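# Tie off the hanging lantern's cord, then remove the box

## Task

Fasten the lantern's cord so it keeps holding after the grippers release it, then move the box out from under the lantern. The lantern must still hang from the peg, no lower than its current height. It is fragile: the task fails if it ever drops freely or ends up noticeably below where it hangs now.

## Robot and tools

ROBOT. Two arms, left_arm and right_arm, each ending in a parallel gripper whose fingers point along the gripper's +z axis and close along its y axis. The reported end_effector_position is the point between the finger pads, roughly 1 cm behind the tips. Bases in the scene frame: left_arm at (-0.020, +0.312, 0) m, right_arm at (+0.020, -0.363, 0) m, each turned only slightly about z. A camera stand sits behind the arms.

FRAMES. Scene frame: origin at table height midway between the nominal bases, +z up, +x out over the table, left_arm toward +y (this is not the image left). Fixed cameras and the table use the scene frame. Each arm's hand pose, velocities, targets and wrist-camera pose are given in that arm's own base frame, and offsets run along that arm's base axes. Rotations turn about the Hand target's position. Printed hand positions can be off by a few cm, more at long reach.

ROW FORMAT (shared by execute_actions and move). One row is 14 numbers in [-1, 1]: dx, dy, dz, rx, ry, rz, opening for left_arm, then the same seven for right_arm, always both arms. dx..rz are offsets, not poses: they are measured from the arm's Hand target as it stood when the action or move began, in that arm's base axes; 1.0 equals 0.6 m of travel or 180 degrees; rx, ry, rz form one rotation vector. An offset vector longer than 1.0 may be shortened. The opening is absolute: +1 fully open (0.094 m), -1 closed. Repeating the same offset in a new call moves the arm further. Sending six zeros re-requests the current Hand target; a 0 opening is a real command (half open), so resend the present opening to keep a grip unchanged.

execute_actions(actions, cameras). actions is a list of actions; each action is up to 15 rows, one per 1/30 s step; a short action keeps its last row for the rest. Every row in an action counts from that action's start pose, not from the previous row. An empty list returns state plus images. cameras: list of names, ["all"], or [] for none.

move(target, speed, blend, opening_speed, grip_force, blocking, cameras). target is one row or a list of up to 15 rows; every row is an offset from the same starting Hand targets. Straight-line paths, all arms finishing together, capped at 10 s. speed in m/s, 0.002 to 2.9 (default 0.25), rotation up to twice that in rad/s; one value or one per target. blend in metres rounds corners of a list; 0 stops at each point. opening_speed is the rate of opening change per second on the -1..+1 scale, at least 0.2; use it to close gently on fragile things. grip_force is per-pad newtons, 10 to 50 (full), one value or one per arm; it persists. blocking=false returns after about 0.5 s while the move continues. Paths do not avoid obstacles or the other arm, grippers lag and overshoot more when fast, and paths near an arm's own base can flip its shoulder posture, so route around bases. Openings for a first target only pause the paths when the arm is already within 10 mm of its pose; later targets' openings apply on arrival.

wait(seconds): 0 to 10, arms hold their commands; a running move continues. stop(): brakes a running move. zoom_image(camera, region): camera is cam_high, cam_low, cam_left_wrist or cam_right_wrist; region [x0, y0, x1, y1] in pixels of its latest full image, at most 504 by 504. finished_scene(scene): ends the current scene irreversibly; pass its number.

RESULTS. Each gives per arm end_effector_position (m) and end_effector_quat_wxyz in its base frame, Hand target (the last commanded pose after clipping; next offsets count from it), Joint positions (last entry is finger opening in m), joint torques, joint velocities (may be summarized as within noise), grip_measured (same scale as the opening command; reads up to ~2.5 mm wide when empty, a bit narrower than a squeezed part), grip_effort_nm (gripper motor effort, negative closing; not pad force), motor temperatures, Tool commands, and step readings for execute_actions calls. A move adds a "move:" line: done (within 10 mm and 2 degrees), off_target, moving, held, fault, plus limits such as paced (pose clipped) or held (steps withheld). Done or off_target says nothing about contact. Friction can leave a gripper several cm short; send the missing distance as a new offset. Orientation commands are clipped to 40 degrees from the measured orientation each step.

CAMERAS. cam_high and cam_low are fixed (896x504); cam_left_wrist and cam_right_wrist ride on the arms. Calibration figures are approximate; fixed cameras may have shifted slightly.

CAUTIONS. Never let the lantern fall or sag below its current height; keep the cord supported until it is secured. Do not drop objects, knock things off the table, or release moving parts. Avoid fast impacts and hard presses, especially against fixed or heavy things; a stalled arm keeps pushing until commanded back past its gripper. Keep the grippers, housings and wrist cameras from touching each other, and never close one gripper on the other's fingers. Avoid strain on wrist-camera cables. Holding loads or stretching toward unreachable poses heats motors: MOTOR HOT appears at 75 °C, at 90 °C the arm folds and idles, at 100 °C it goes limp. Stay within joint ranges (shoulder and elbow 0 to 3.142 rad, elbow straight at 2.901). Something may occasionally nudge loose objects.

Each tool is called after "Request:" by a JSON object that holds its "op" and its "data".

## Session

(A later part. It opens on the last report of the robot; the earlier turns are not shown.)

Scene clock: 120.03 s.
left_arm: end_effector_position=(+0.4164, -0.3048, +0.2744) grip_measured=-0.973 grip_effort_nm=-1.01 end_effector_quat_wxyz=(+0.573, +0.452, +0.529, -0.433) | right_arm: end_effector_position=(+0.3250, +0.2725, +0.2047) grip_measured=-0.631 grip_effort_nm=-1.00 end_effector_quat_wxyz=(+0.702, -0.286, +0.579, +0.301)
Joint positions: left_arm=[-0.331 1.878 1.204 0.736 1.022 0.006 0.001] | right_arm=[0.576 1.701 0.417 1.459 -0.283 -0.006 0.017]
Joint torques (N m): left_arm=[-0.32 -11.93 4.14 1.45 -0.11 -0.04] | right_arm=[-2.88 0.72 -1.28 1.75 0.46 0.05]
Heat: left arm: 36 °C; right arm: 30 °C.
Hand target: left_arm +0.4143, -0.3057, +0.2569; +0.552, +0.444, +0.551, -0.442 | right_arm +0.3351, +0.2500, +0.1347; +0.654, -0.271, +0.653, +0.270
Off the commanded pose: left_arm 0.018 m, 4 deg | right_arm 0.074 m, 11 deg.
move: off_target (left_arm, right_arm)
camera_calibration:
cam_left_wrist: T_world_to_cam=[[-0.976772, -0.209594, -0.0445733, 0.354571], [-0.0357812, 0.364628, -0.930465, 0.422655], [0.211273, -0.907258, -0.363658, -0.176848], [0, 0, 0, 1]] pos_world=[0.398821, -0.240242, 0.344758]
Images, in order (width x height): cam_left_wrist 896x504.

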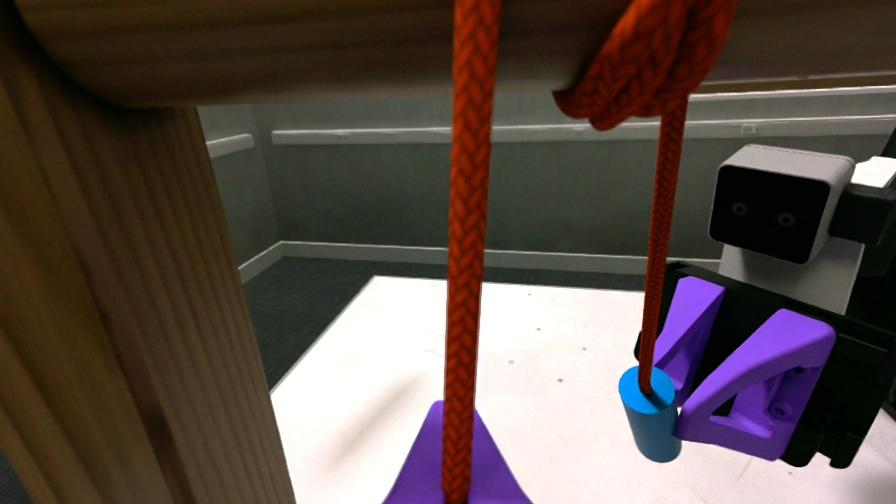

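Request:
{"op": "move", "data": {"target": [[0,0,-0.01,0,0,0,-0.8,0,0,0,0,0,0,-0.9]], "opening_speed": 0.2, "cameras": ["cam_left_wrist","cam_low"]}}

Request:
{"op": "zoom_image", "data": {"camera": "cam_low", "region": [180, 70, 420, 360]}}

Scene clock: 122.17 s.
left_arm: end_effector_position=(+0.4141, -0.3041, +0.2668) grip_measured=-0.801 grip_effort_nm=0.09 end_effector_quat_wxyz=(+0.568, +0.450, +0.534, -0.435) | right_arm: end_effector_position=(+0.3250, +0.2725, +0.2047) grip_measured=-0.631 grip_effort_nm=-1.00 end_effector_quat_wxyz=(+0.702, -0.286, +0.579, +0.301)
Joint positions: left_arm=[-0.331 1.878 1.181 0.744 1.022 0.006 0.009] | right_arm=[0.576 1.701 0.417 1.459 -0.283 -0.006 0.017]
Joint torques (N m): left_arm=[-0.31 -10.97 4.85 1.56 -0.11 -0.04] | right_arm=[-2.92 0.7 -1.21 1.74 0.45 0.05]
Heat: left arm: 36 °C; right arm: 30 °C.
Hand target: left_arm +0.4143, -0.3057, +0.2510; +0.552, +0.444, +0.551, -0.442 | right_arm +0.3351, +0.2500, +0.1347; +0.654, -0.271, +0.653, +0.270
Off the commanded pose: left_arm 0.016 m, 3 deg | right_arm 0.074 m, 11 deg.
move: off_target (left_arm, right_arm)
camera_calibration:
cam_left_wrist: T_world_to_cam=[[-0.977273, -0.209472, -0.0325286, 0.349326], [-0.0481678, 0.368867, -0.928233, 0.421141], [0.206438, -0.905571, -0.370573, -0.17411], [0, 0, 0, 1]] pos_world=[0.397616, -0.23984, 0.337759]
Images, in order (width x height): cam_low 896x504, cam_left_wrist 896x504.

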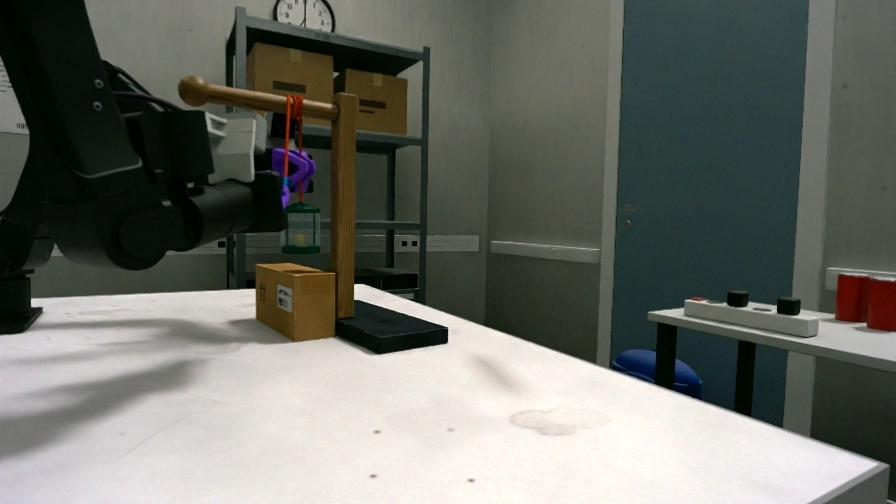

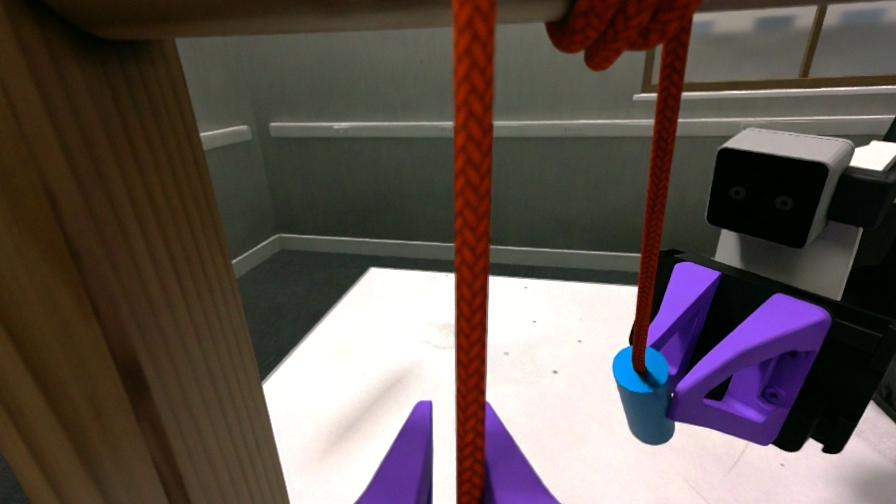

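Scaled by 1.738 from the camera's 896x504 image, which has a finer 1280x720 frame.

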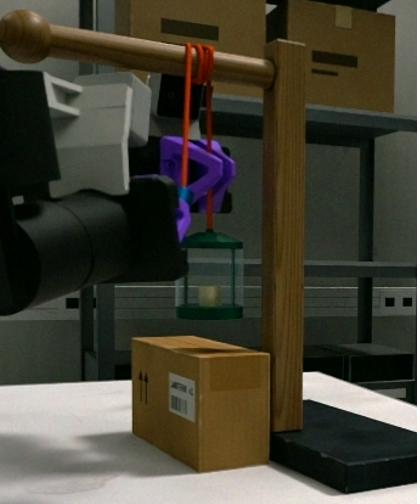

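Request:
{"op": "move", "data": {"target": [[0,0,0,0,0,0,-0.8,0,0.03,0.07,0,0,0,-0.9],[0,0,0,0,0,0,-0.8,0.005,0.075,0.1,0,0,0,-0.9]], "speed": 0.03, "cameras": ["cam_left_wrist","cam_low"]}}

Request:
{"op": "zoom_image", "data": {"camera": "cam_low", "region": [180, 70, 420, 360]}}

Scene clock: 127.03 s.
left_arm: end_effector_position=(+0.4141, -0.3041, +0.2668) grip_measured=-0.801 grip_effort_nm=0.09 end_effector_quat_wxyz=(+0.568, +0.450, +0.534, -0.435) | right_arm: end_effector_position=(+0.3351, +0.2935, +0.2103) grip_measured=-0.631 grip_effort_nm=-1.00 end_effector_quat_wxyz=(+0.676, -0.269, +0.627, +0.278)
Joint positions: left_arm=[-0.331 1.878 1.181 0.744 1.022 0.006 0.009] | right_arm=[0.664 1.608 0.517 1.163 -0.132 -0.006 0.017]
Joint torques (N m): left_arm=[-0.27 -10.95 4.82 1.56 -0.11 -0.04] | right_arm=[0.36 -5.86 6.38 1.14 0.18 0.05]
Motor temperatures (°C): left_arm=[23 31 30 36 25 26 27] | right_arm=[26 29 29 30 24 25 24]
Heat: left arm: 36 °C; right arm: 30 °C.
Hand target: left_arm +0.4143, -0.3057, +0.2510; +0.552, +0.444, +0.551, -0.442 | right_arm +0.3381, +0.2951, +0.1946; +0.654, -0.271, +0.653, +0.270
Off the commanded pose: left_arm 0.016 m, 3 deg | right_arm 0.016 m, 4 deg.
move: off_target (left_arm, right_arm)
camera_calibration:
cam_left_wrist: T_world_to_cam=[[-0.977273, -0.209472, -0.0325286, 0.349326], [-0.0481678, 0.368867, -0.928233, 0.421141], [0.206438, -0.905571, -0.370573, -0.17411], [0, 0, 0, 1]] pos_world=[0.397616, -0.23984, 0.337759]
Images, in order (width x height): cam_low 896x504, cam_left_wrist 896x504.

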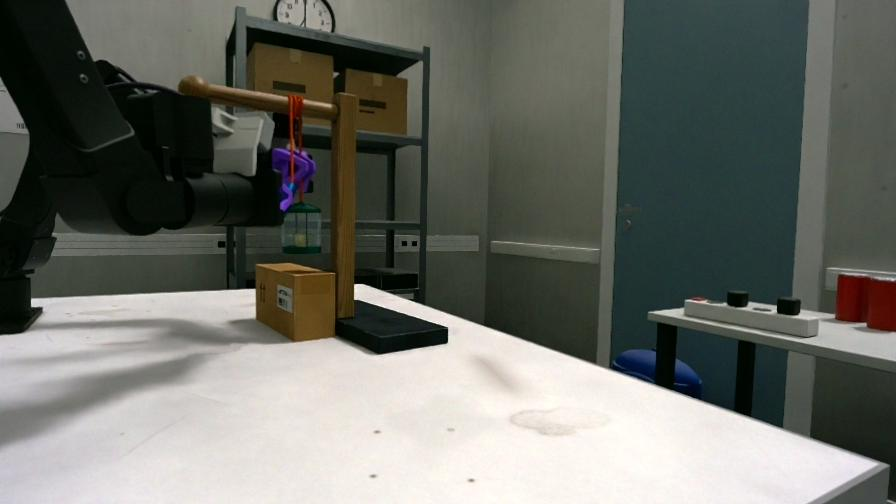

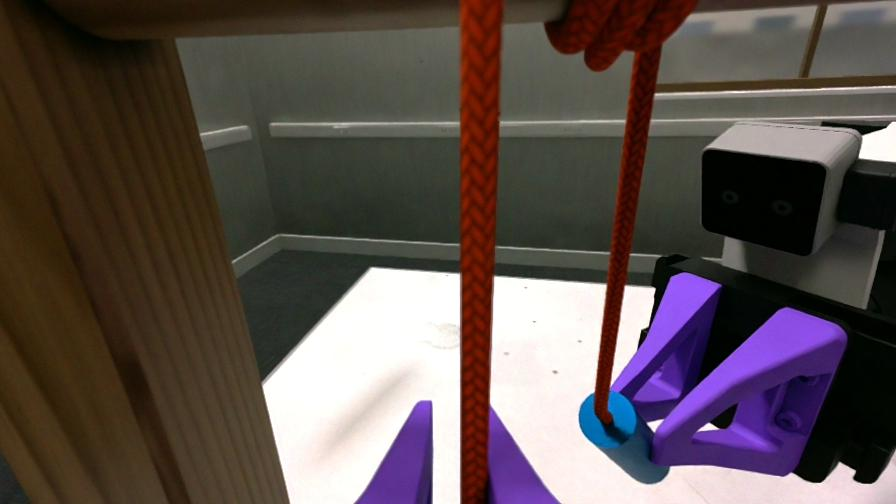

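Scaled by 1.738 from the camera's 896x504 image, which has a finer 1280x720 frame.

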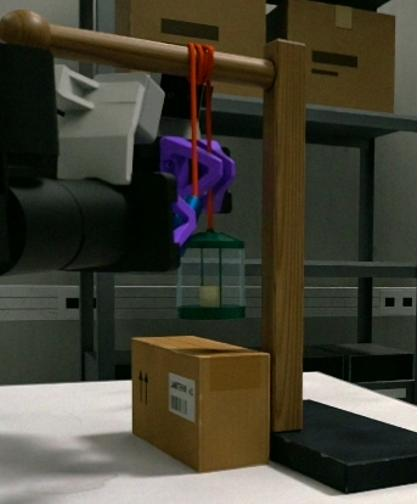

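Request:
{"op": "move", "data": {"target": [[0,0,0,0,0,0,-0.8,-0.025,0.04,-0.015,0,0,0,-0.9]], "speed": 0.03, "cameras": ["cam_left_wrist","cam_right_wrist"]}}

Request:
{"op": "zoom_image", "data": {"camera": "cam_right_wrist", "region": [200, 0, 700, 504]}}

Scene clock: 131.57 s.
left_arm: end_effector_position=(+0.4141, -0.3041, +0.2668) grip_measured=-0.801 grip_effort_nm=0.09 end_effector_quat_wxyz=(+0.568, +0.450, +0.534, -0.435) | right_arm: end_effector_position=(+0.3205, +0.3137, +0.2082) grip_measured=-0.631 grip_effort_nm=-1.00 end_effector_quat_wxyz=(+0.679, -0.262, +0.627, +0.278)
Joint positions: left_arm=[-0.331 1.878 1.181 0.744 1.022 0.006 0.009] | right_arm=[0.765 1.631 0.52 1.186 -0.02 -0.006 0.017]
Joint torques (N m): left_arm=[-0.32 -10.96 4.89 1.57 -0.11 -0.03] | right_arm=[0.51 -4.1 6.26 1.35 0.05 0.04]
Heat: left arm: 36 °C; right arm: 30 °C.
Hand target: left_arm +0.4143, -0.3057, +0.2510; +0.552, +0.444, +0.551, -0.442 | right_arm +0.3231, +0.3190, +0.1856; +0.654, -0.271, +0.653, +0.270
Off the commanded pose: left_arm 0.016 m, 3 deg | right_arm 0.023 m, 4 deg.
move: off_target (left_arm, right_arm)
camera_calibration:
cam_left_wrist: T_world_to_cam=[[-0.977273, -0.209472, -0.0325286, 0.349326], [-0.0481678, 0.368867, -0.928233, 0.421141], [0.206438, -0.905571, -0.370573, -0.17411], [0, 0, 0, 1]] pos_world=[0.397616, -0.23984, 0.337759]
cam_right_wrist: T_world_to_cam=[[0.714098, -0.699671, 0.0229134, -0.0128593], [-0.226513, -0.261907, -0.938135, 0.390102], [0.662386, 0.66473, -0.345512, -0.258799], [0, 0, 0, 1]] pos_world=[0.268971, 0.265205, 0.276844]
Images, in order (width x height): cam_left_wrist 896x504, cam_right_wrist 896x504.

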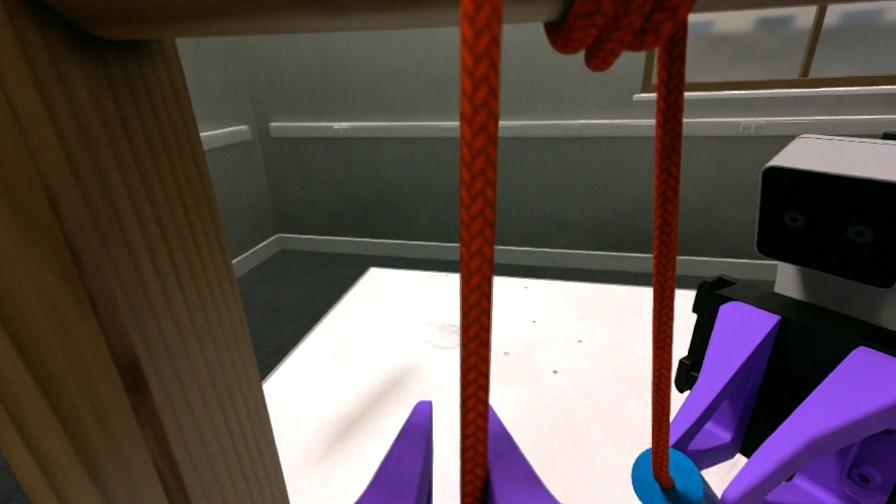

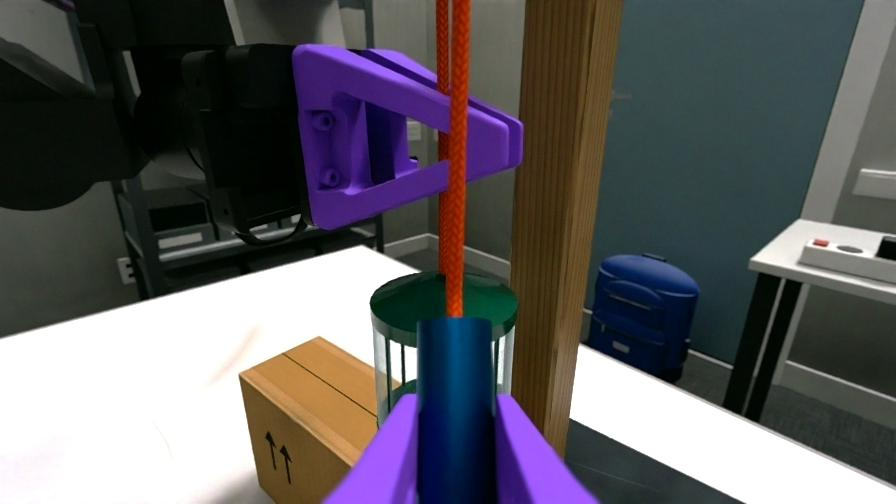

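Scaled by 1.000.

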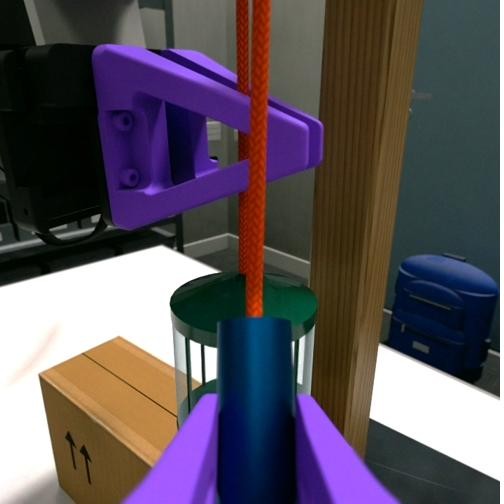

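Request:
{"op": "move", "data": {"target": [[0,0,0,0,0,0,-0.8,0,0.005,-0.01,0,0,0,-0.9],[0,0,0,0,0,0,-0.8,0,0.005,-0.01,0,0,0,-0.3]], "speed": 0.03, "opening_speed": 0.3}}

Request:
{"op": "wait", "data": {"seconds": 2, "cameras": ["cam_left_wrist","cam_right_wrist","cam_low"]}}

Request:
{"op": "zoom_image", "data": {"camera": "cam_low", "region": [180, 70, 420, 360]}}

Scene clock: 135.53 s.
left_arm: end_effector_position=(+0.4141, -0.3041, +0.2668) grip_measured=-0.801 grip_effort_nm=0.09 end_effector_quat_wxyz=(+0.568, +0.450, +0.534, -0.435) | right_arm: end_effector_position=(+0.3220, +0.3178, +0.1852) grip_measured=-0.301 grip_effort_nm=0.10 end_effector_quat_wxyz=(+0.661, -0.269, +0.646, +0.271)
Joint positions: left_arm=[-0.331 1.878 1.181 0.744 1.022 0.006 0.009] | right_arm=[0.772 1.68 0.52 1.179 -0.012 -0.006 0.033]
Joint torques (N m): left_arm=[-0.31 -10.96 4.85 1.58 -0.1 -0.02] | right_arm=[0.58 -5.23 6.54 1.7 0.06 0.05]
Heat: left arm: 36 °C; right arm: 30 °C.
Hand target: left_arm +0.4143, -0.3057, +0.2510; +0.552, +0.444, +0.551, -0.442 | right_arm +0.3231, +0.3220, +0.1797; +0.654, -0.271, +0.653, +0.270
Off the commanded pose: left_arm 0.016 m, 3 deg | right_arm 0.007 m, 1 deg.
move: off_target (left_arm); target 2's new opening was sent with right_arm's hand 0.028 m and 5 deg from that target

Scene clock: 137.53 s.
left_arm: end_effector_position=(+0.4141, -0.3041, +0.2668) grip_measured=-0.801 grip_effort_nm=0.09 end_effector_quat_wxyz=(+0.568, +0.450, +0.534, -0.435) | right_arm: end_effector_position=(+0.3220, +0.3178, +0.1852) grip_measured=-0.301 grip_effort_nm=0.10 end_effector_quat_wxyz=(+0.661, -0.269, +0.646, +0.271)
Joint positions: left_arm=[-0.331 1.878 1.181 0.744 1.022 0.006 0.009] | right_arm=[0.772 1.68 0.52 1.179 -0.012 -0.006 0.033]
Joint torques (N m): left_arm=[-0.31 -10.91 4.86 1.56 -0.1 -0.02] | right_arm=[0.59 -5.23 6.53 1.71 0.07 0.05]
Heat: left arm: 36 °C; right arm: 30 °C.
Hand target: left_arm +0.4143, -0.3057, +0.2510; +0.552, +0.444, +0.551, -0.442 | right_arm +0.3231, +0.3220, +0.1797; +0.654, -0.271, +0.653, +0.270
Tool commands: left_gripper/opening=-0.8 right_gripper/opening=-0.3
Off the commanded pose: left_arm 0.016 m, 3 deg | right_arm 0.007 m, 1 deg.
wait: 2.00 s; at rest by 0.17 s
camera_calibration:
cam_left_wrist: T_world_to_cam=[[-0.977273, -0.209472, -0.0325286, 0.349326], [-0.0481678, 0.368867, -0.928233, 0.421141], [0.206438, -0.905571, -0.370573, -0.17411], [0, 0, 0, 1]] pos_world=[0.397616, -0.23984, 0.337759]
cam_right_wrist: T_world_to_cam=[[0.714532, -0.699285, 0.0210622, -0.0105513], [-0.264562, -0.297956, -0.917186, 0.389734], [0.64765, 0.649787, -0.397903, -0.251268], [0, 0, 0, 1]] pos_world=[0.273382, 0.272016, 0.257701]
Images, in order (width x height): cam_low 896x504, cam_left_wrist 896x504, cam_right_wrist 896x504.

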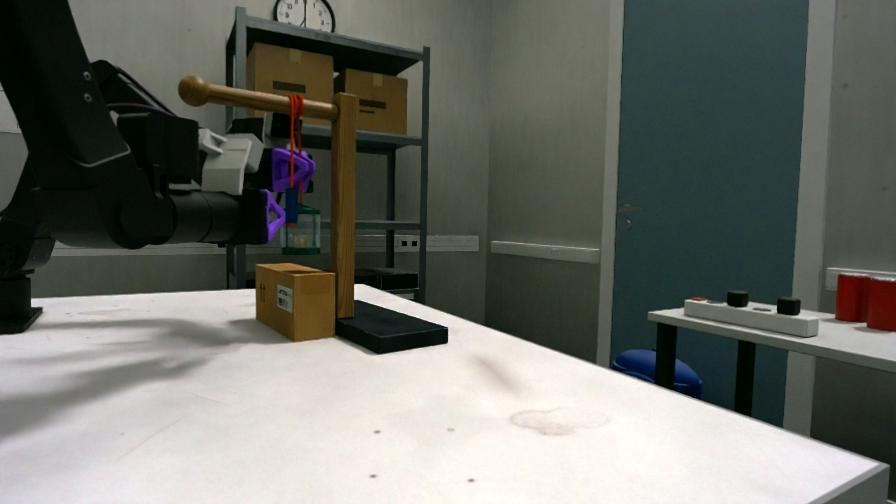

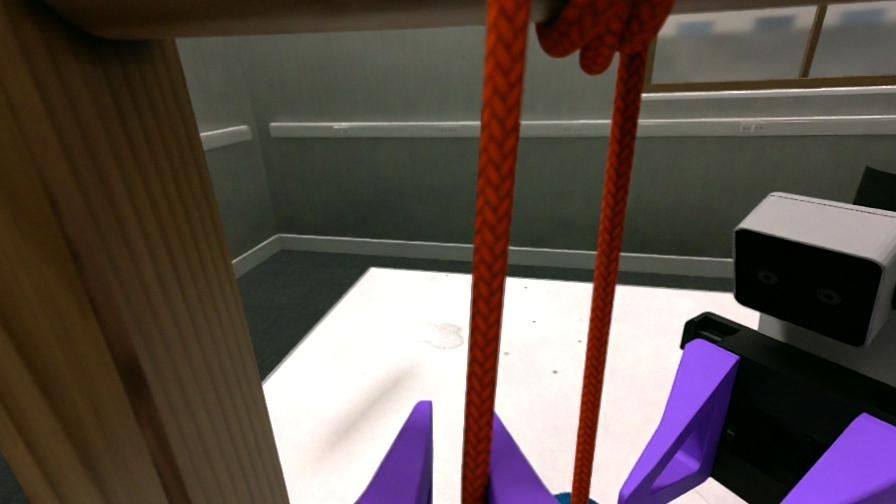

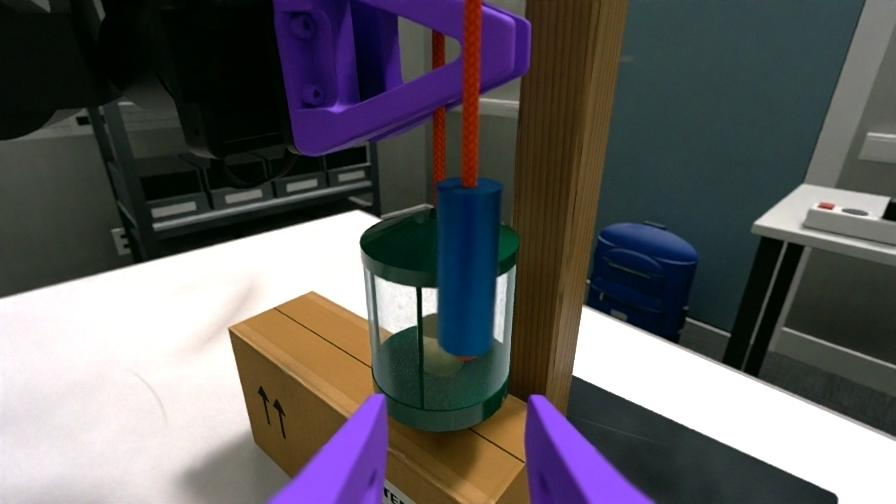

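Scaled by 1.738 from the camera's 896x504 image, which has a finer 1280x720 frame.

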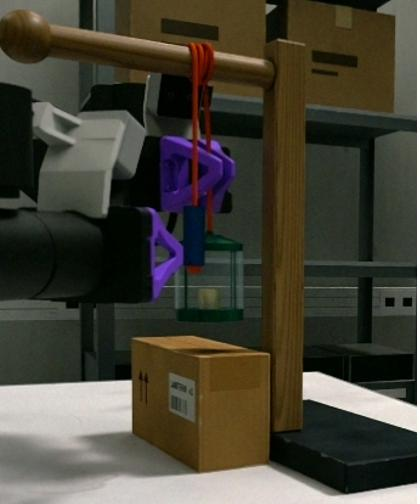

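Request:
{"op": "move", "data": {"target": [[0,0,0,0,0,0,-0.8,-0.12,-0.15,-0.03,0,0,0,-0.3],[0,0,0,0,0,0,-0.8,-0.12,-0.4,0,0,0,0,-0.3]], "speed": 0.1, "blend": 0.03, "cameras": ["cam_left_wrist","cam_low"]}}

Request:
{"op": "zoom_image", "data": {"camera": "cam_low", "region": [180, 70, 420, 360]}}

Scene clock: 142.07 s.
left_arm: end_effector_position=(+0.4141, -0.3041, +0.2668) grip_measured=-0.801 grip_effort_nm=0.10 end_effector_quat_wxyz=(+0.568, +0.450, +0.534, -0.435) | right_arm: end_effector_position=(+0.2490, +0.0831, +0.1739) grip_measured=-0.301 grip_effort_nm=0.10 end_effector_quat_wxyz=(+0.653, -0.265, +0.656, +0.271)
Joint positions: left_arm=[-0.331 1.878 1.181 0.744 1.022 0.006 0.009] | right_arm=[-0.354 0.898 0.017 0.879 -1.131 0.007 0.033]
Joint torques (N m): left_arm=[-0.31 -10.96 4.81 1.56 -0.12 -0.05] | right_arm=[-0.49 -0.18 8.08 1.36 -0.16 -0.07]
Heat: left arm: 36 °C; right arm: 31 °C.
Hand target: left_arm +0.4143, -0.3057, +0.2510; +0.552, +0.444, +0.551, -0.442 | right_arm +0.2511, +0.0820, +0.1796; +0.654, -0.271, +0.653, +0.270
Off the commanded pose: left_arm 0.016 m, 3 deg | right_arm 0.006 m, 1 deg.
move: off_target (left_arm)
camera_calibration:
cam_left_wrist: T_world_to_cam=[[-0.977273, -0.209472, -0.0325286, 0.349326], [-0.0481678, 0.368867, -0.928233, 0.421141], [0.206438, -0.905571, -0.370573, -0.17411], [0, 0, 0, 1]] pos_world=[0.397616, -0.23984, 0.337759]
Images, in order (width x height): cam_low 896x504, cam_left_wrist 896x504.

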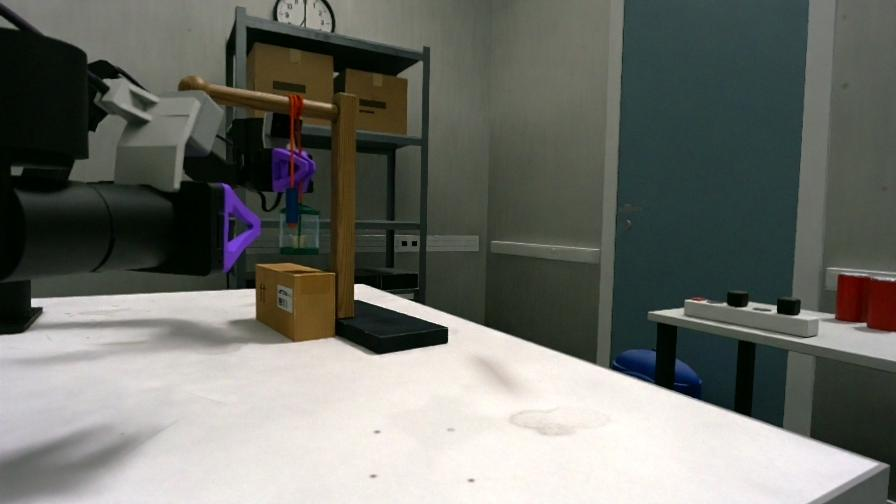

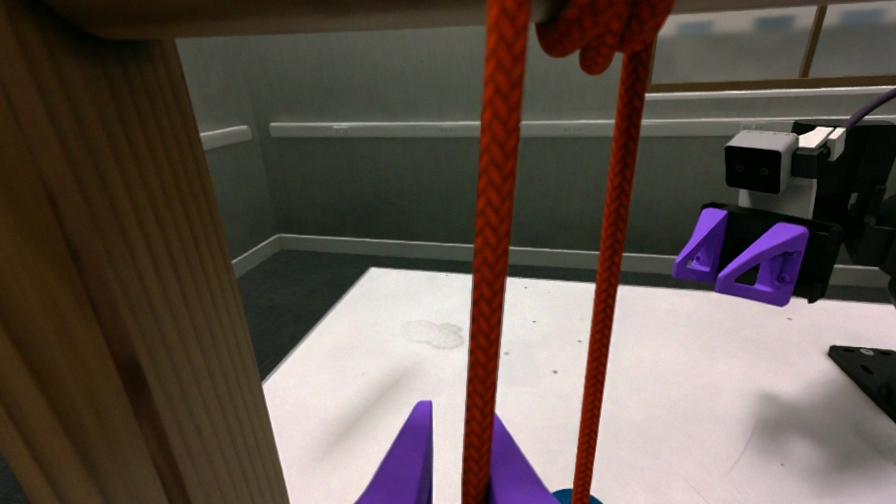

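Scaled by 1.738 from the camera's 896x504 image, which has a finer 1280x720 frame.

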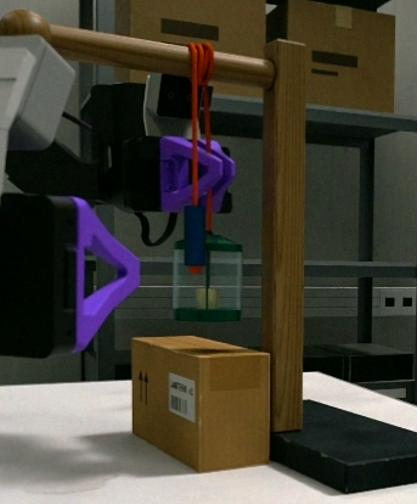

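Request:
{"op": "move", "data": {"target": [[-0.005,0,0,0,0,0,-0.4,0,0,0,0,0,0,-0.3],[-0.005,0,-0.03,0,0,0,-0.4,0,0,0,0,0,0,-0.3]], "speed": 0.03, "opening_speed": 0.4, "cameras": ["cam_left_wrist"]}}

Scene clock: 146.63 s.
left_arm: end_effector_position=(+0.4099, -0.3026, +0.2527) grip_measured=-0.401 grip_effort_nm=0.09 end_effector_quat_wxyz=(+0.566, +0.449, +0.536, -0.436) | right_arm: end_effector_position=(+0.2490, +0.0831, +0.1734) grip_measured=-0.301 grip_effort_nm=0.10 end_effector_quat_wxyz=(+0.652, -0.264, +0.657, +0.272)
Joint positions: left_arm=[-0.331 1.886 1.133 0.794 1.022 0.006 0.028] | right_arm=[-0.354 0.898 0.017 0.875 -1.131 0.007 0.033]
Joint torques (N m): left_arm=[-0.54 -9.46 4.68 1.82 -0.12 -0.04] | right_arm=[-0.47 -0.27 8.03 1.36 -0.18 -0.07]
Heat: left arm: 36 °C; right arm: 31 °C.
Hand target: left_arm +0.4113, -0.3057, +0.2331; +0.552, +0.444, +0.551, -0.442 | right_arm +0.2511, +0.0820, +0.1796; +0.653, -0.271, +0.653, +0.270
Off the commanded pose: left_arm 0.020 m, 3 deg | right_arm 0.007 m, 1 deg.
move: off_target (left_arm)
camera_calibration:
cam_left_wrist: T_world_to_cam=[[-0.97746, -0.209397, -0.0269072, 0.343701], [-0.0539149, 0.37081, -0.927142, 0.409949], [0.204119, -0.904794, -0.373742, -0.175173], [0, 0, 0, 1]] pos_world=[0.393813, -0.238539, 0.32386]
Images, in order (width x height): cam_left_wrist 896x504.

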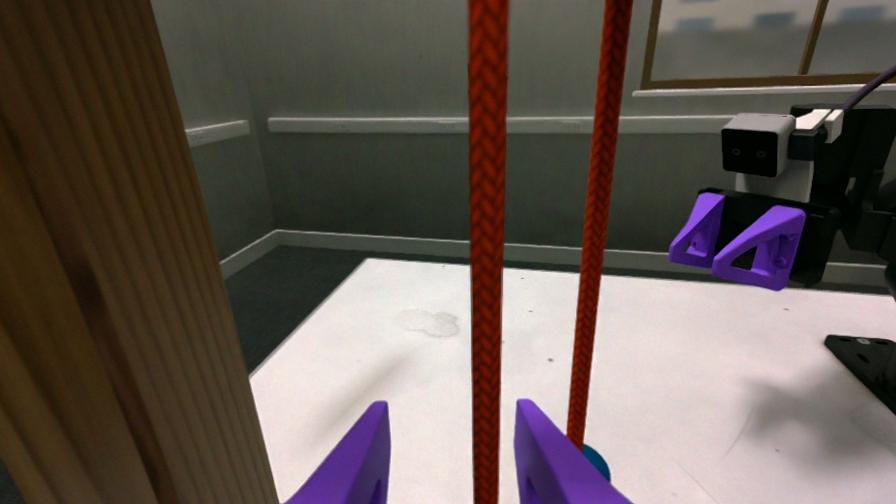

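Request:
{"op": "move", "data": {"target": [[-0.012,0.01,0,0,0,0,-0.4,0,0,0,0,0,0,-0.3],[-0.03,0.09,0,0,0,0,-0.4,0,0,0,0,0,0,-0.3],[-0.05,0.2,0.0,0,0,0,-0.4,0,0,0,0,0,0,-0.3]], "speed": 0.05, "blend": 0.005, "cameras": ["cam_left_wrist","cam_high","cam_low"]}}

Request:
{"op": "zoom_image", "data": {"camera": "cam_low", "region": [180, 70, 420, 360]}}

Scene clock: 151.27 s.
left_arm: end_effector_position=(+0.3879, -0.1873, +0.2268) grip_measured=-0.401 grip_effort_nm=0.09 end_effector_quat_wxyz=(+0.549, +0.439, +0.556, -0.444) | right_arm: end_effector_position=(+0.2490, +0.0831, +0.1734) grip_measured=-0.301 grip_effort_nm=0.10 end_effector_quat_wxyz=(+0.652, -0.264, +0.657, +0.272)
Joint positions: left_arm=[-0.036 1.776 0.908 0.849 1.312 0.006 0.028] | right_arm=[-0.354 0.898 0.017 0.875 -1.131 0.007 0.033]
Joint torques (N m): left_arm=[0.31 -13.34 4.16 1.63 0.07 -0.01] | right_arm=[-0.44 -0.27 8.06 1.36 -0.17 -0.08]
Heat: left arm: 36 °C; right arm: 31 °C.
Hand target: left_arm +0.3813, -0.1856, +0.2330; +0.552, +0.444, +0.551, -0.441 | right_arm +0.2511, +0.0820, +0.1796; +0.653, -0.271, +0.653, +0.270
Off the commanded pose: left_arm 0.009 m, 1 deg | right_arm 0.007 m, 1 deg.
move: done; blend cut to 0.0044 m at target 1
camera_calibration:
cam_left_wrist: T_world_to_cam=[[-0.976444, -0.214137, 0.0265195, 0.332167], [-0.108963, 0.383273, -0.917185, 0.363427], [0.186239, -0.898469, -0.397578, -0.062518], [0, 0, 0, 1]] pos_world=[0.375586, -0.124333, 0.299665]
Images, in order (width x height): cam_high 896x504, cam_low 896x504, cam_left_wrist 896x504.

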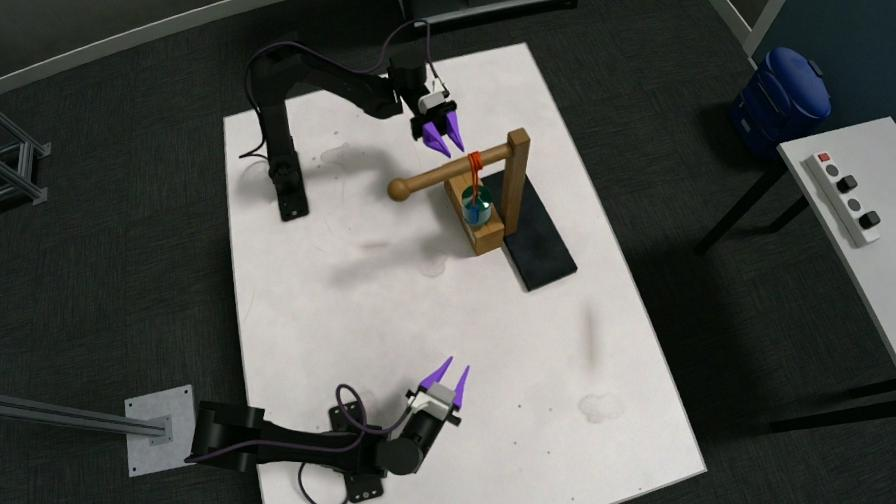

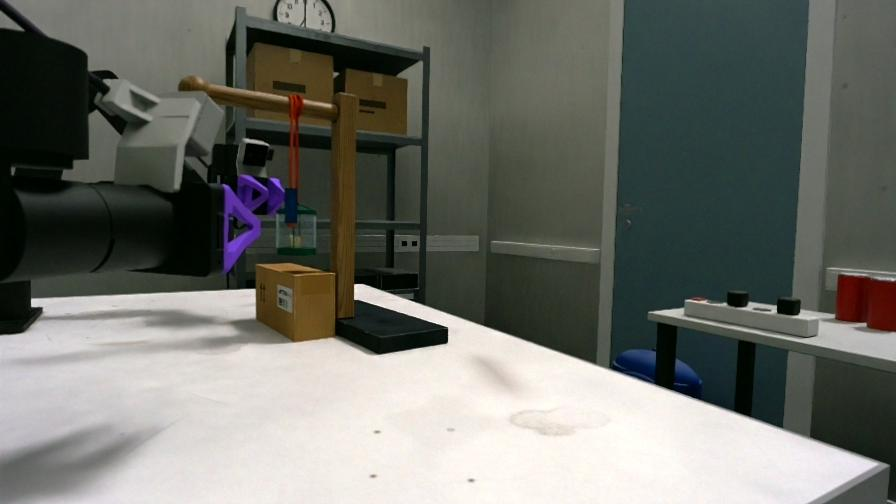

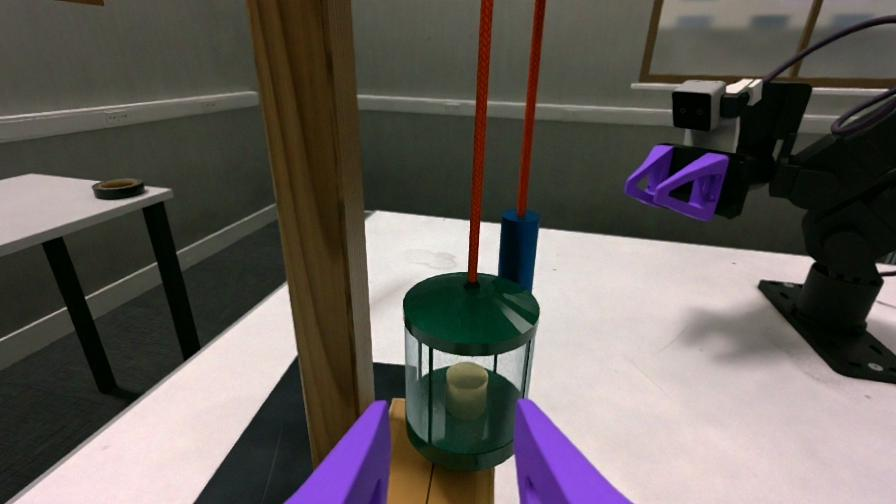

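Scaled by 1.738 from the camera's 896x504 image, which has a finer 1280x720 frame.

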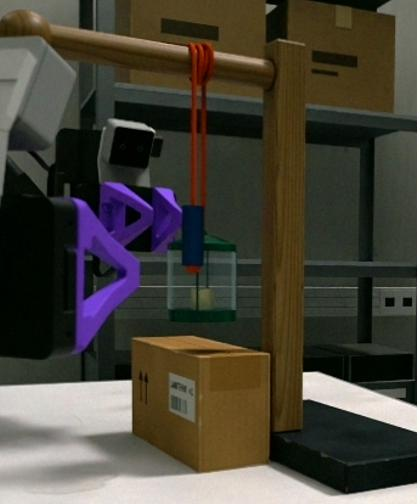

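Request:
{"op": "move", "data": {"target": [[0,0.13,0,0,0,0,-0.4,0,0,0,0,0,0,-0.3],[0.025,0.175,-0.117,0.247,0.041,-0.0325,1,0,0,0,0,0,0,-0.3]], "speed": 0.12, "cameras": ["cam_left_wrist"]}}

Scene clock: 164.57 s.
left_arm: end_effector_position=(+0.3946, -0.0776, +0.1689) grip_measured=+0.999 grip_effort_nm=0.10 end_effector_quat_wxyz=(+0.292, +0.617, +0.689, -0.242) | right_arm: end_effector_position=(+0.2490, +0.0831, +0.1734) grip_measured=-0.301 grip_effort_nm=0.10 end_effector_quat_wxyz=(+0.652, -0.264, +0.657, +0.272)
Joint positions: left_arm=[0.123 1.98 1.767 -1.332 0.777 1.573 0.094] | right_arm=[-0.354 0.898 0.017 0.875 -1.131 0.007 0.033]
Joint torques (N m): left_arm=[-0.5 -9.55 7.02 0.21 0.41 0.07] | right_arm=[-0.49 -0.27 8.09 1.36 -0.17 -0.07]
Heat: left arm: 35 °C; right arm: 31 °C.
Hand target: left_arm +0.3963, -0.0807, +0.1627; +0.285, +0.618, +0.688, -0.254 | right_arm +0.2511, +0.0820, +0.1796; +0.653, -0.271, +0.653, +0.270
Off the commanded pose: left_arm 0.007 m, 2 deg | right_arm 0.007 m, 1 deg.
move: done; limits=paced
camera_calibration:
cam_left_wrist: T_world_to_cam=[[-0.991868, -0.126697, -0.0120568, 0.383234], [-0.11366, 0.924443, -0.363987, 0.21937], [0.0572619, -0.359657, -0.931326, 0.194652], [0, 0, 0, 1]] pos_world=[0.393905, -0.0842327, 0.265752]
Images, in order (width x height): cam_left_wrist 896x504.

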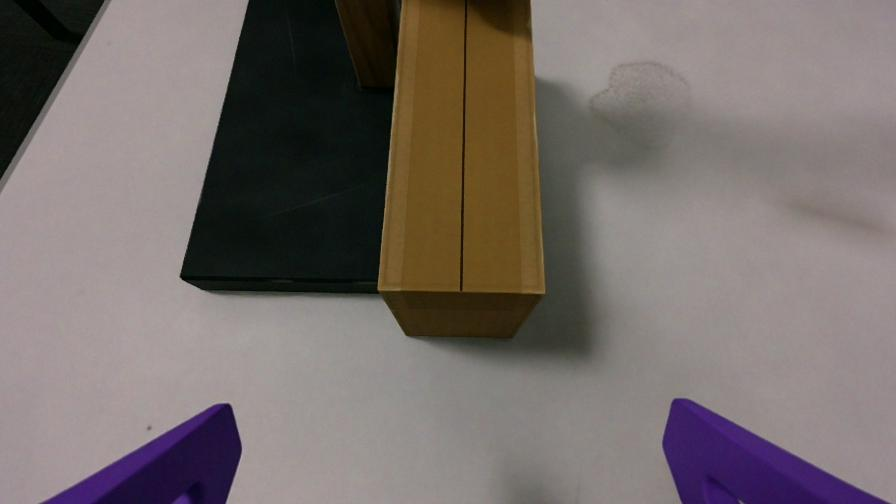

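Request:
{"op": "move", "data": {"target": [[0.013,-0.149,-0.165,0,0,0,1,0,0,0,0,0,0,-0.3]], "speed": 0.07, "cameras": ["cam_left_wrist"]}}

Scene clock: 170.57 s.
left_arm: end_effector_position=(+0.4090, -0.1683, +0.0794) grip_measured=+0.999 grip_effort_nm=0.10 end_effector_quat_wxyz=(+0.299, +0.623, +0.682, -0.240) | right_arm: end_effector_position=(+0.2490, +0.0831, +0.1734) grip_measured=-0.301 grip_effort_nm=0.10 end_effector_quat_wxyz=(+0.652, -0.264, +0.657, +0.272)
Joint positions: left_arm=[-0.11 2.022 1.453 -0.744 0.753 1.269 0.094] | right_arm=[-0.354 0.898 0.017 0.875 -1.131 0.007 0.033]
Joint torques (N m): left_arm=[-0.31 -10.4 4.45 0.82 0.37 -0.08] | right_arm=[-0.5 -0.27 8.09 1.36 -0.17 -0.07]
Heat: left arm: 34 °C; right arm: 31 °C.
Hand target: left_arm +0.4041, -0.1701, +0.0637; +0.285, +0.618, +0.687, -0.254 | right_arm +0.2511, +0.0820, +0.1796; +0.653, -0.271, +0.653, +0.270
Off the commanded pose: left_arm 0.017 m, 3 deg | right_arm 0.007 m, 1 deg.
move: off_target (left_arm)
camera_calibration:
cam_left_wrist: T_world_to_cam=[[-0.993018, -0.113914, -0.0306502, 0.389031], [-0.0943766, 0.923047, -0.372932, 0.2649], [0.0707738, -0.367435, -0.927352, 0.0706686], [0, 0, 0, 1]] pos_world=[0.406313, -0.174233, 0.176248]
Images, in order (width x height): cam_left_wrist 896x504.

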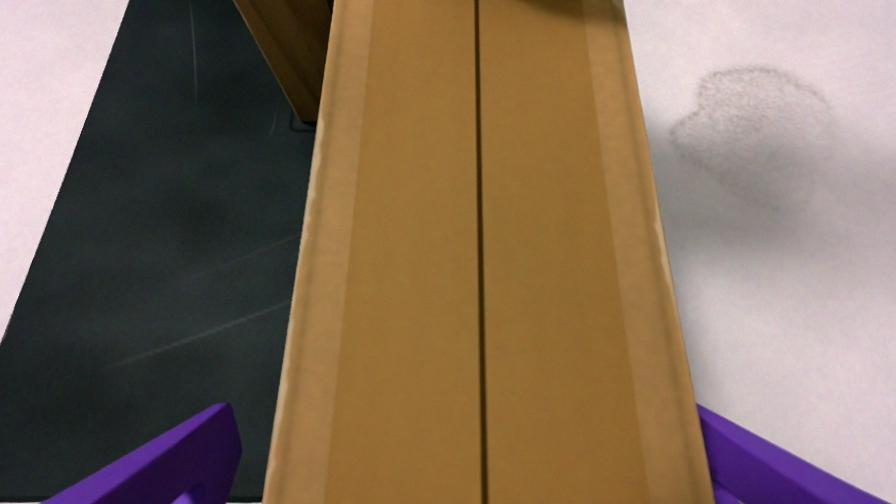

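Fine; shift -x ~6 mm, lower slightly, and close.

Request:
{"op": "move", "data": {"target": [[-0.01,0,-0.01,0,0,0,1,0,0,0,0,0,0,-0.3],[-0.01,0,-0.01,0,0,0,0.25,0,0,0,0,0,0,-0.3]], "speed": 0.05, "opening_speed": 0.5, "grip_force": [25,50], "cameras": ["cam_left_wrist","cam_low"]}}

Request:
{"op": "zoom_image", "data": {"camera": "cam_low", "region": [180, 70, 420, 360]}}

Scene clock: 174.43 s.
left_arm: end_effector_position=(+0.4038, -0.1675, +0.0685) grip_measured=+0.347 grip_effort_nm=-0.48 end_effector_quat_wxyz=(+0.296, +0.621, +0.685, -0.242) | right_arm: end_effector_position=(+0.2490, +0.0831, +0.1734) grip_measured=-0.301 grip_effort_nm=0.10 end_effector_quat_wxyz=(+0.652, -0.264, +0.657, +0.272)
Joint positions: left_arm=[-0.11 2.022 1.409 -0.709 0.752 1.264 0.063] | right_arm=[-0.354 0.898 0.017 0.875 -1.131 0.007 0.033]
Joint torques (N m): left_arm=[-0.46 -11.34 4.34 0.87 0.38 -0.06] | right_arm=[-0.47 -0.27 8.05 1.36 -0.17 -0.07]
Heat: left arm: 34 °C; right arm: 31 °C.
Hand target: left_arm +0.3981, -0.1701, +0.0577; +0.285, +0.618, +0.688, -0.254 | right_arm +0.2511, +0.0820, +0.1796; +0.653, -0.271, +0.653, +0.270
Off the commanded pose: left_arm 0.012 m, 2 deg | right_arm 0.007 m, 1 deg.
grip_force (N): 25, 50
move: off_target (left_arm); target 2's new opening was sent with left_arm's hand 0.012 m and 2 deg from that target
camera_calibration:
cam_left_wrist: T_world_to_cam=[[-0.992873, -0.117422, -0.020374, 0.382225], [-0.101607, 0.923384, -0.370187, 0.262397], [0.062281, -0.365478, -0.928734, 0.0650626], [0, 0, 0, 1]] pos_world=[0.402111, -0.173633, 0.165349]
Images, in order (width x height): cam_low 896x504, cam_left_wrist 896x504.

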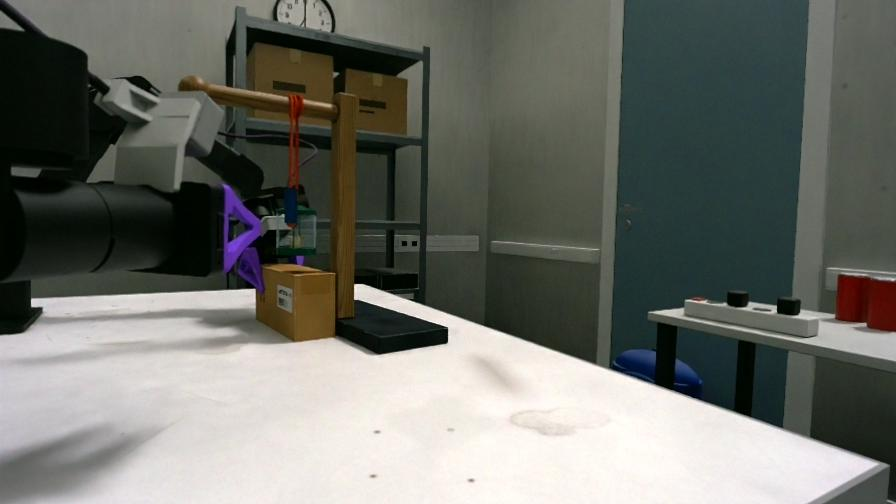

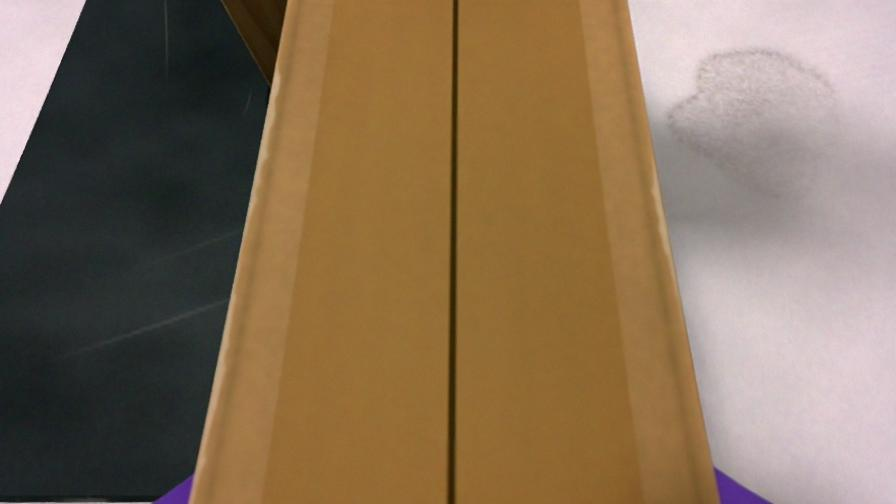

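Scaled by 1.738 from the camera's 896x504 image, which has a finer 1280x720 frame.

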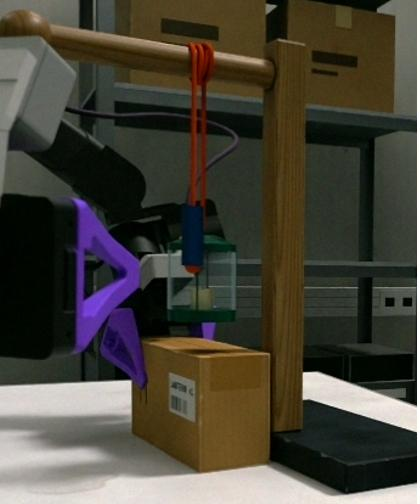

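Request:
{"op": "move", "data": {"target": [[-0.028,0.275,0.008,0,0,0.03,0.25,0,0,0,0,0,0,-0.3]], "speed": 0.04, "cameras": ["cam_high","cam_low"]}}

Request:
{"op": "zoom_image", "data": {"camera": "cam_low", "region": [180, 70, 420, 360]}}

Scene clock: 180.30 s.
left_arm: end_effector_position=(+0.3813, -0.0080, +0.0684) grip_measured=+0.343 grip_effort_nm=-0.55 end_effector_quat_wxyz=(+0.303, +0.590, +0.713, -0.230) | right_arm: end_effector_position=(+0.2490, +0.0831, +0.1734) grip_measured=-0.301 grip_effort_nm=0.10 end_effector_quat_wxyz=(+0.652, -0.264, +0.657, +0.272)
Joint positions: left_arm=[0.314 2.043 1.449 -1.06 0.777 1.73 0.063] | right_arm=[-0.354 0.898 0.017 0.875 -1.131 0.007 0.033]
Joint torques (N m): left_arm=[0.62 -9.84 6.54 -0.04 0.34 0.07] | right_arm=[-0.46 -0.27 8.08 1.35 -0.17 -0.07]
Heat: left arm: 34 °C; right arm: 31 °C.
Hand target: left_arm +0.3813, -0.0052, +0.0625; +0.296, +0.584, +0.716, -0.241 | right_arm +0.2511, +0.0820, +0.1796; +0.653, -0.271, +0.653, +0.270
Off the commanded pose: left_arm 0.007 m, 2 deg | right_arm 0.007 m, 1 deg.
grip_force (N): 25, 50
move: done
Images, in order (width x height): cam_high 896x504, cam_low 896x504.

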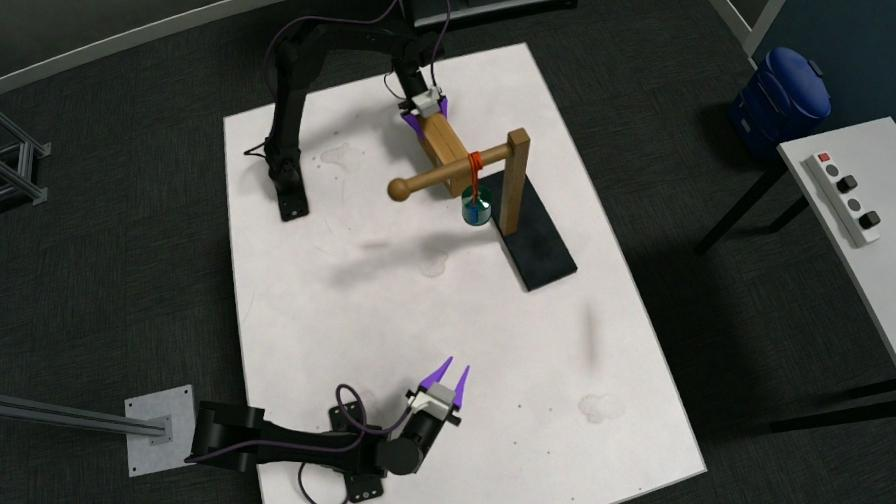

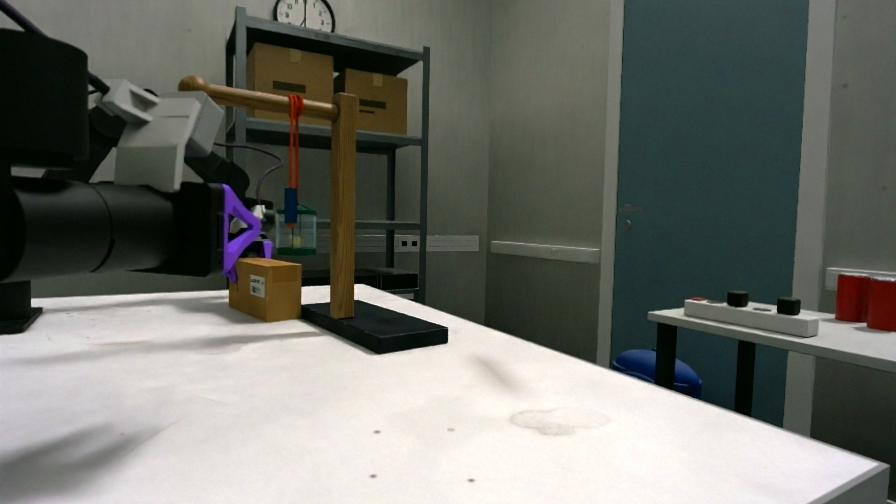

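Scaled by 1.738 from the camera's 896x504 image, which has a finer 1280x720 frame.

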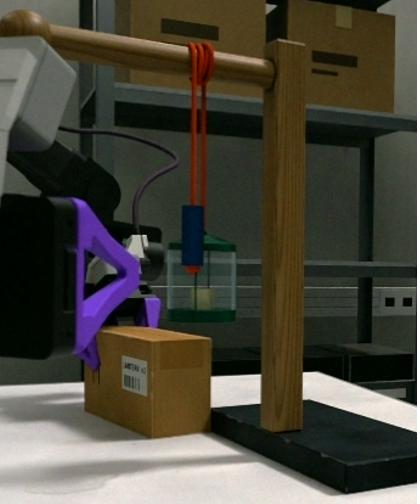

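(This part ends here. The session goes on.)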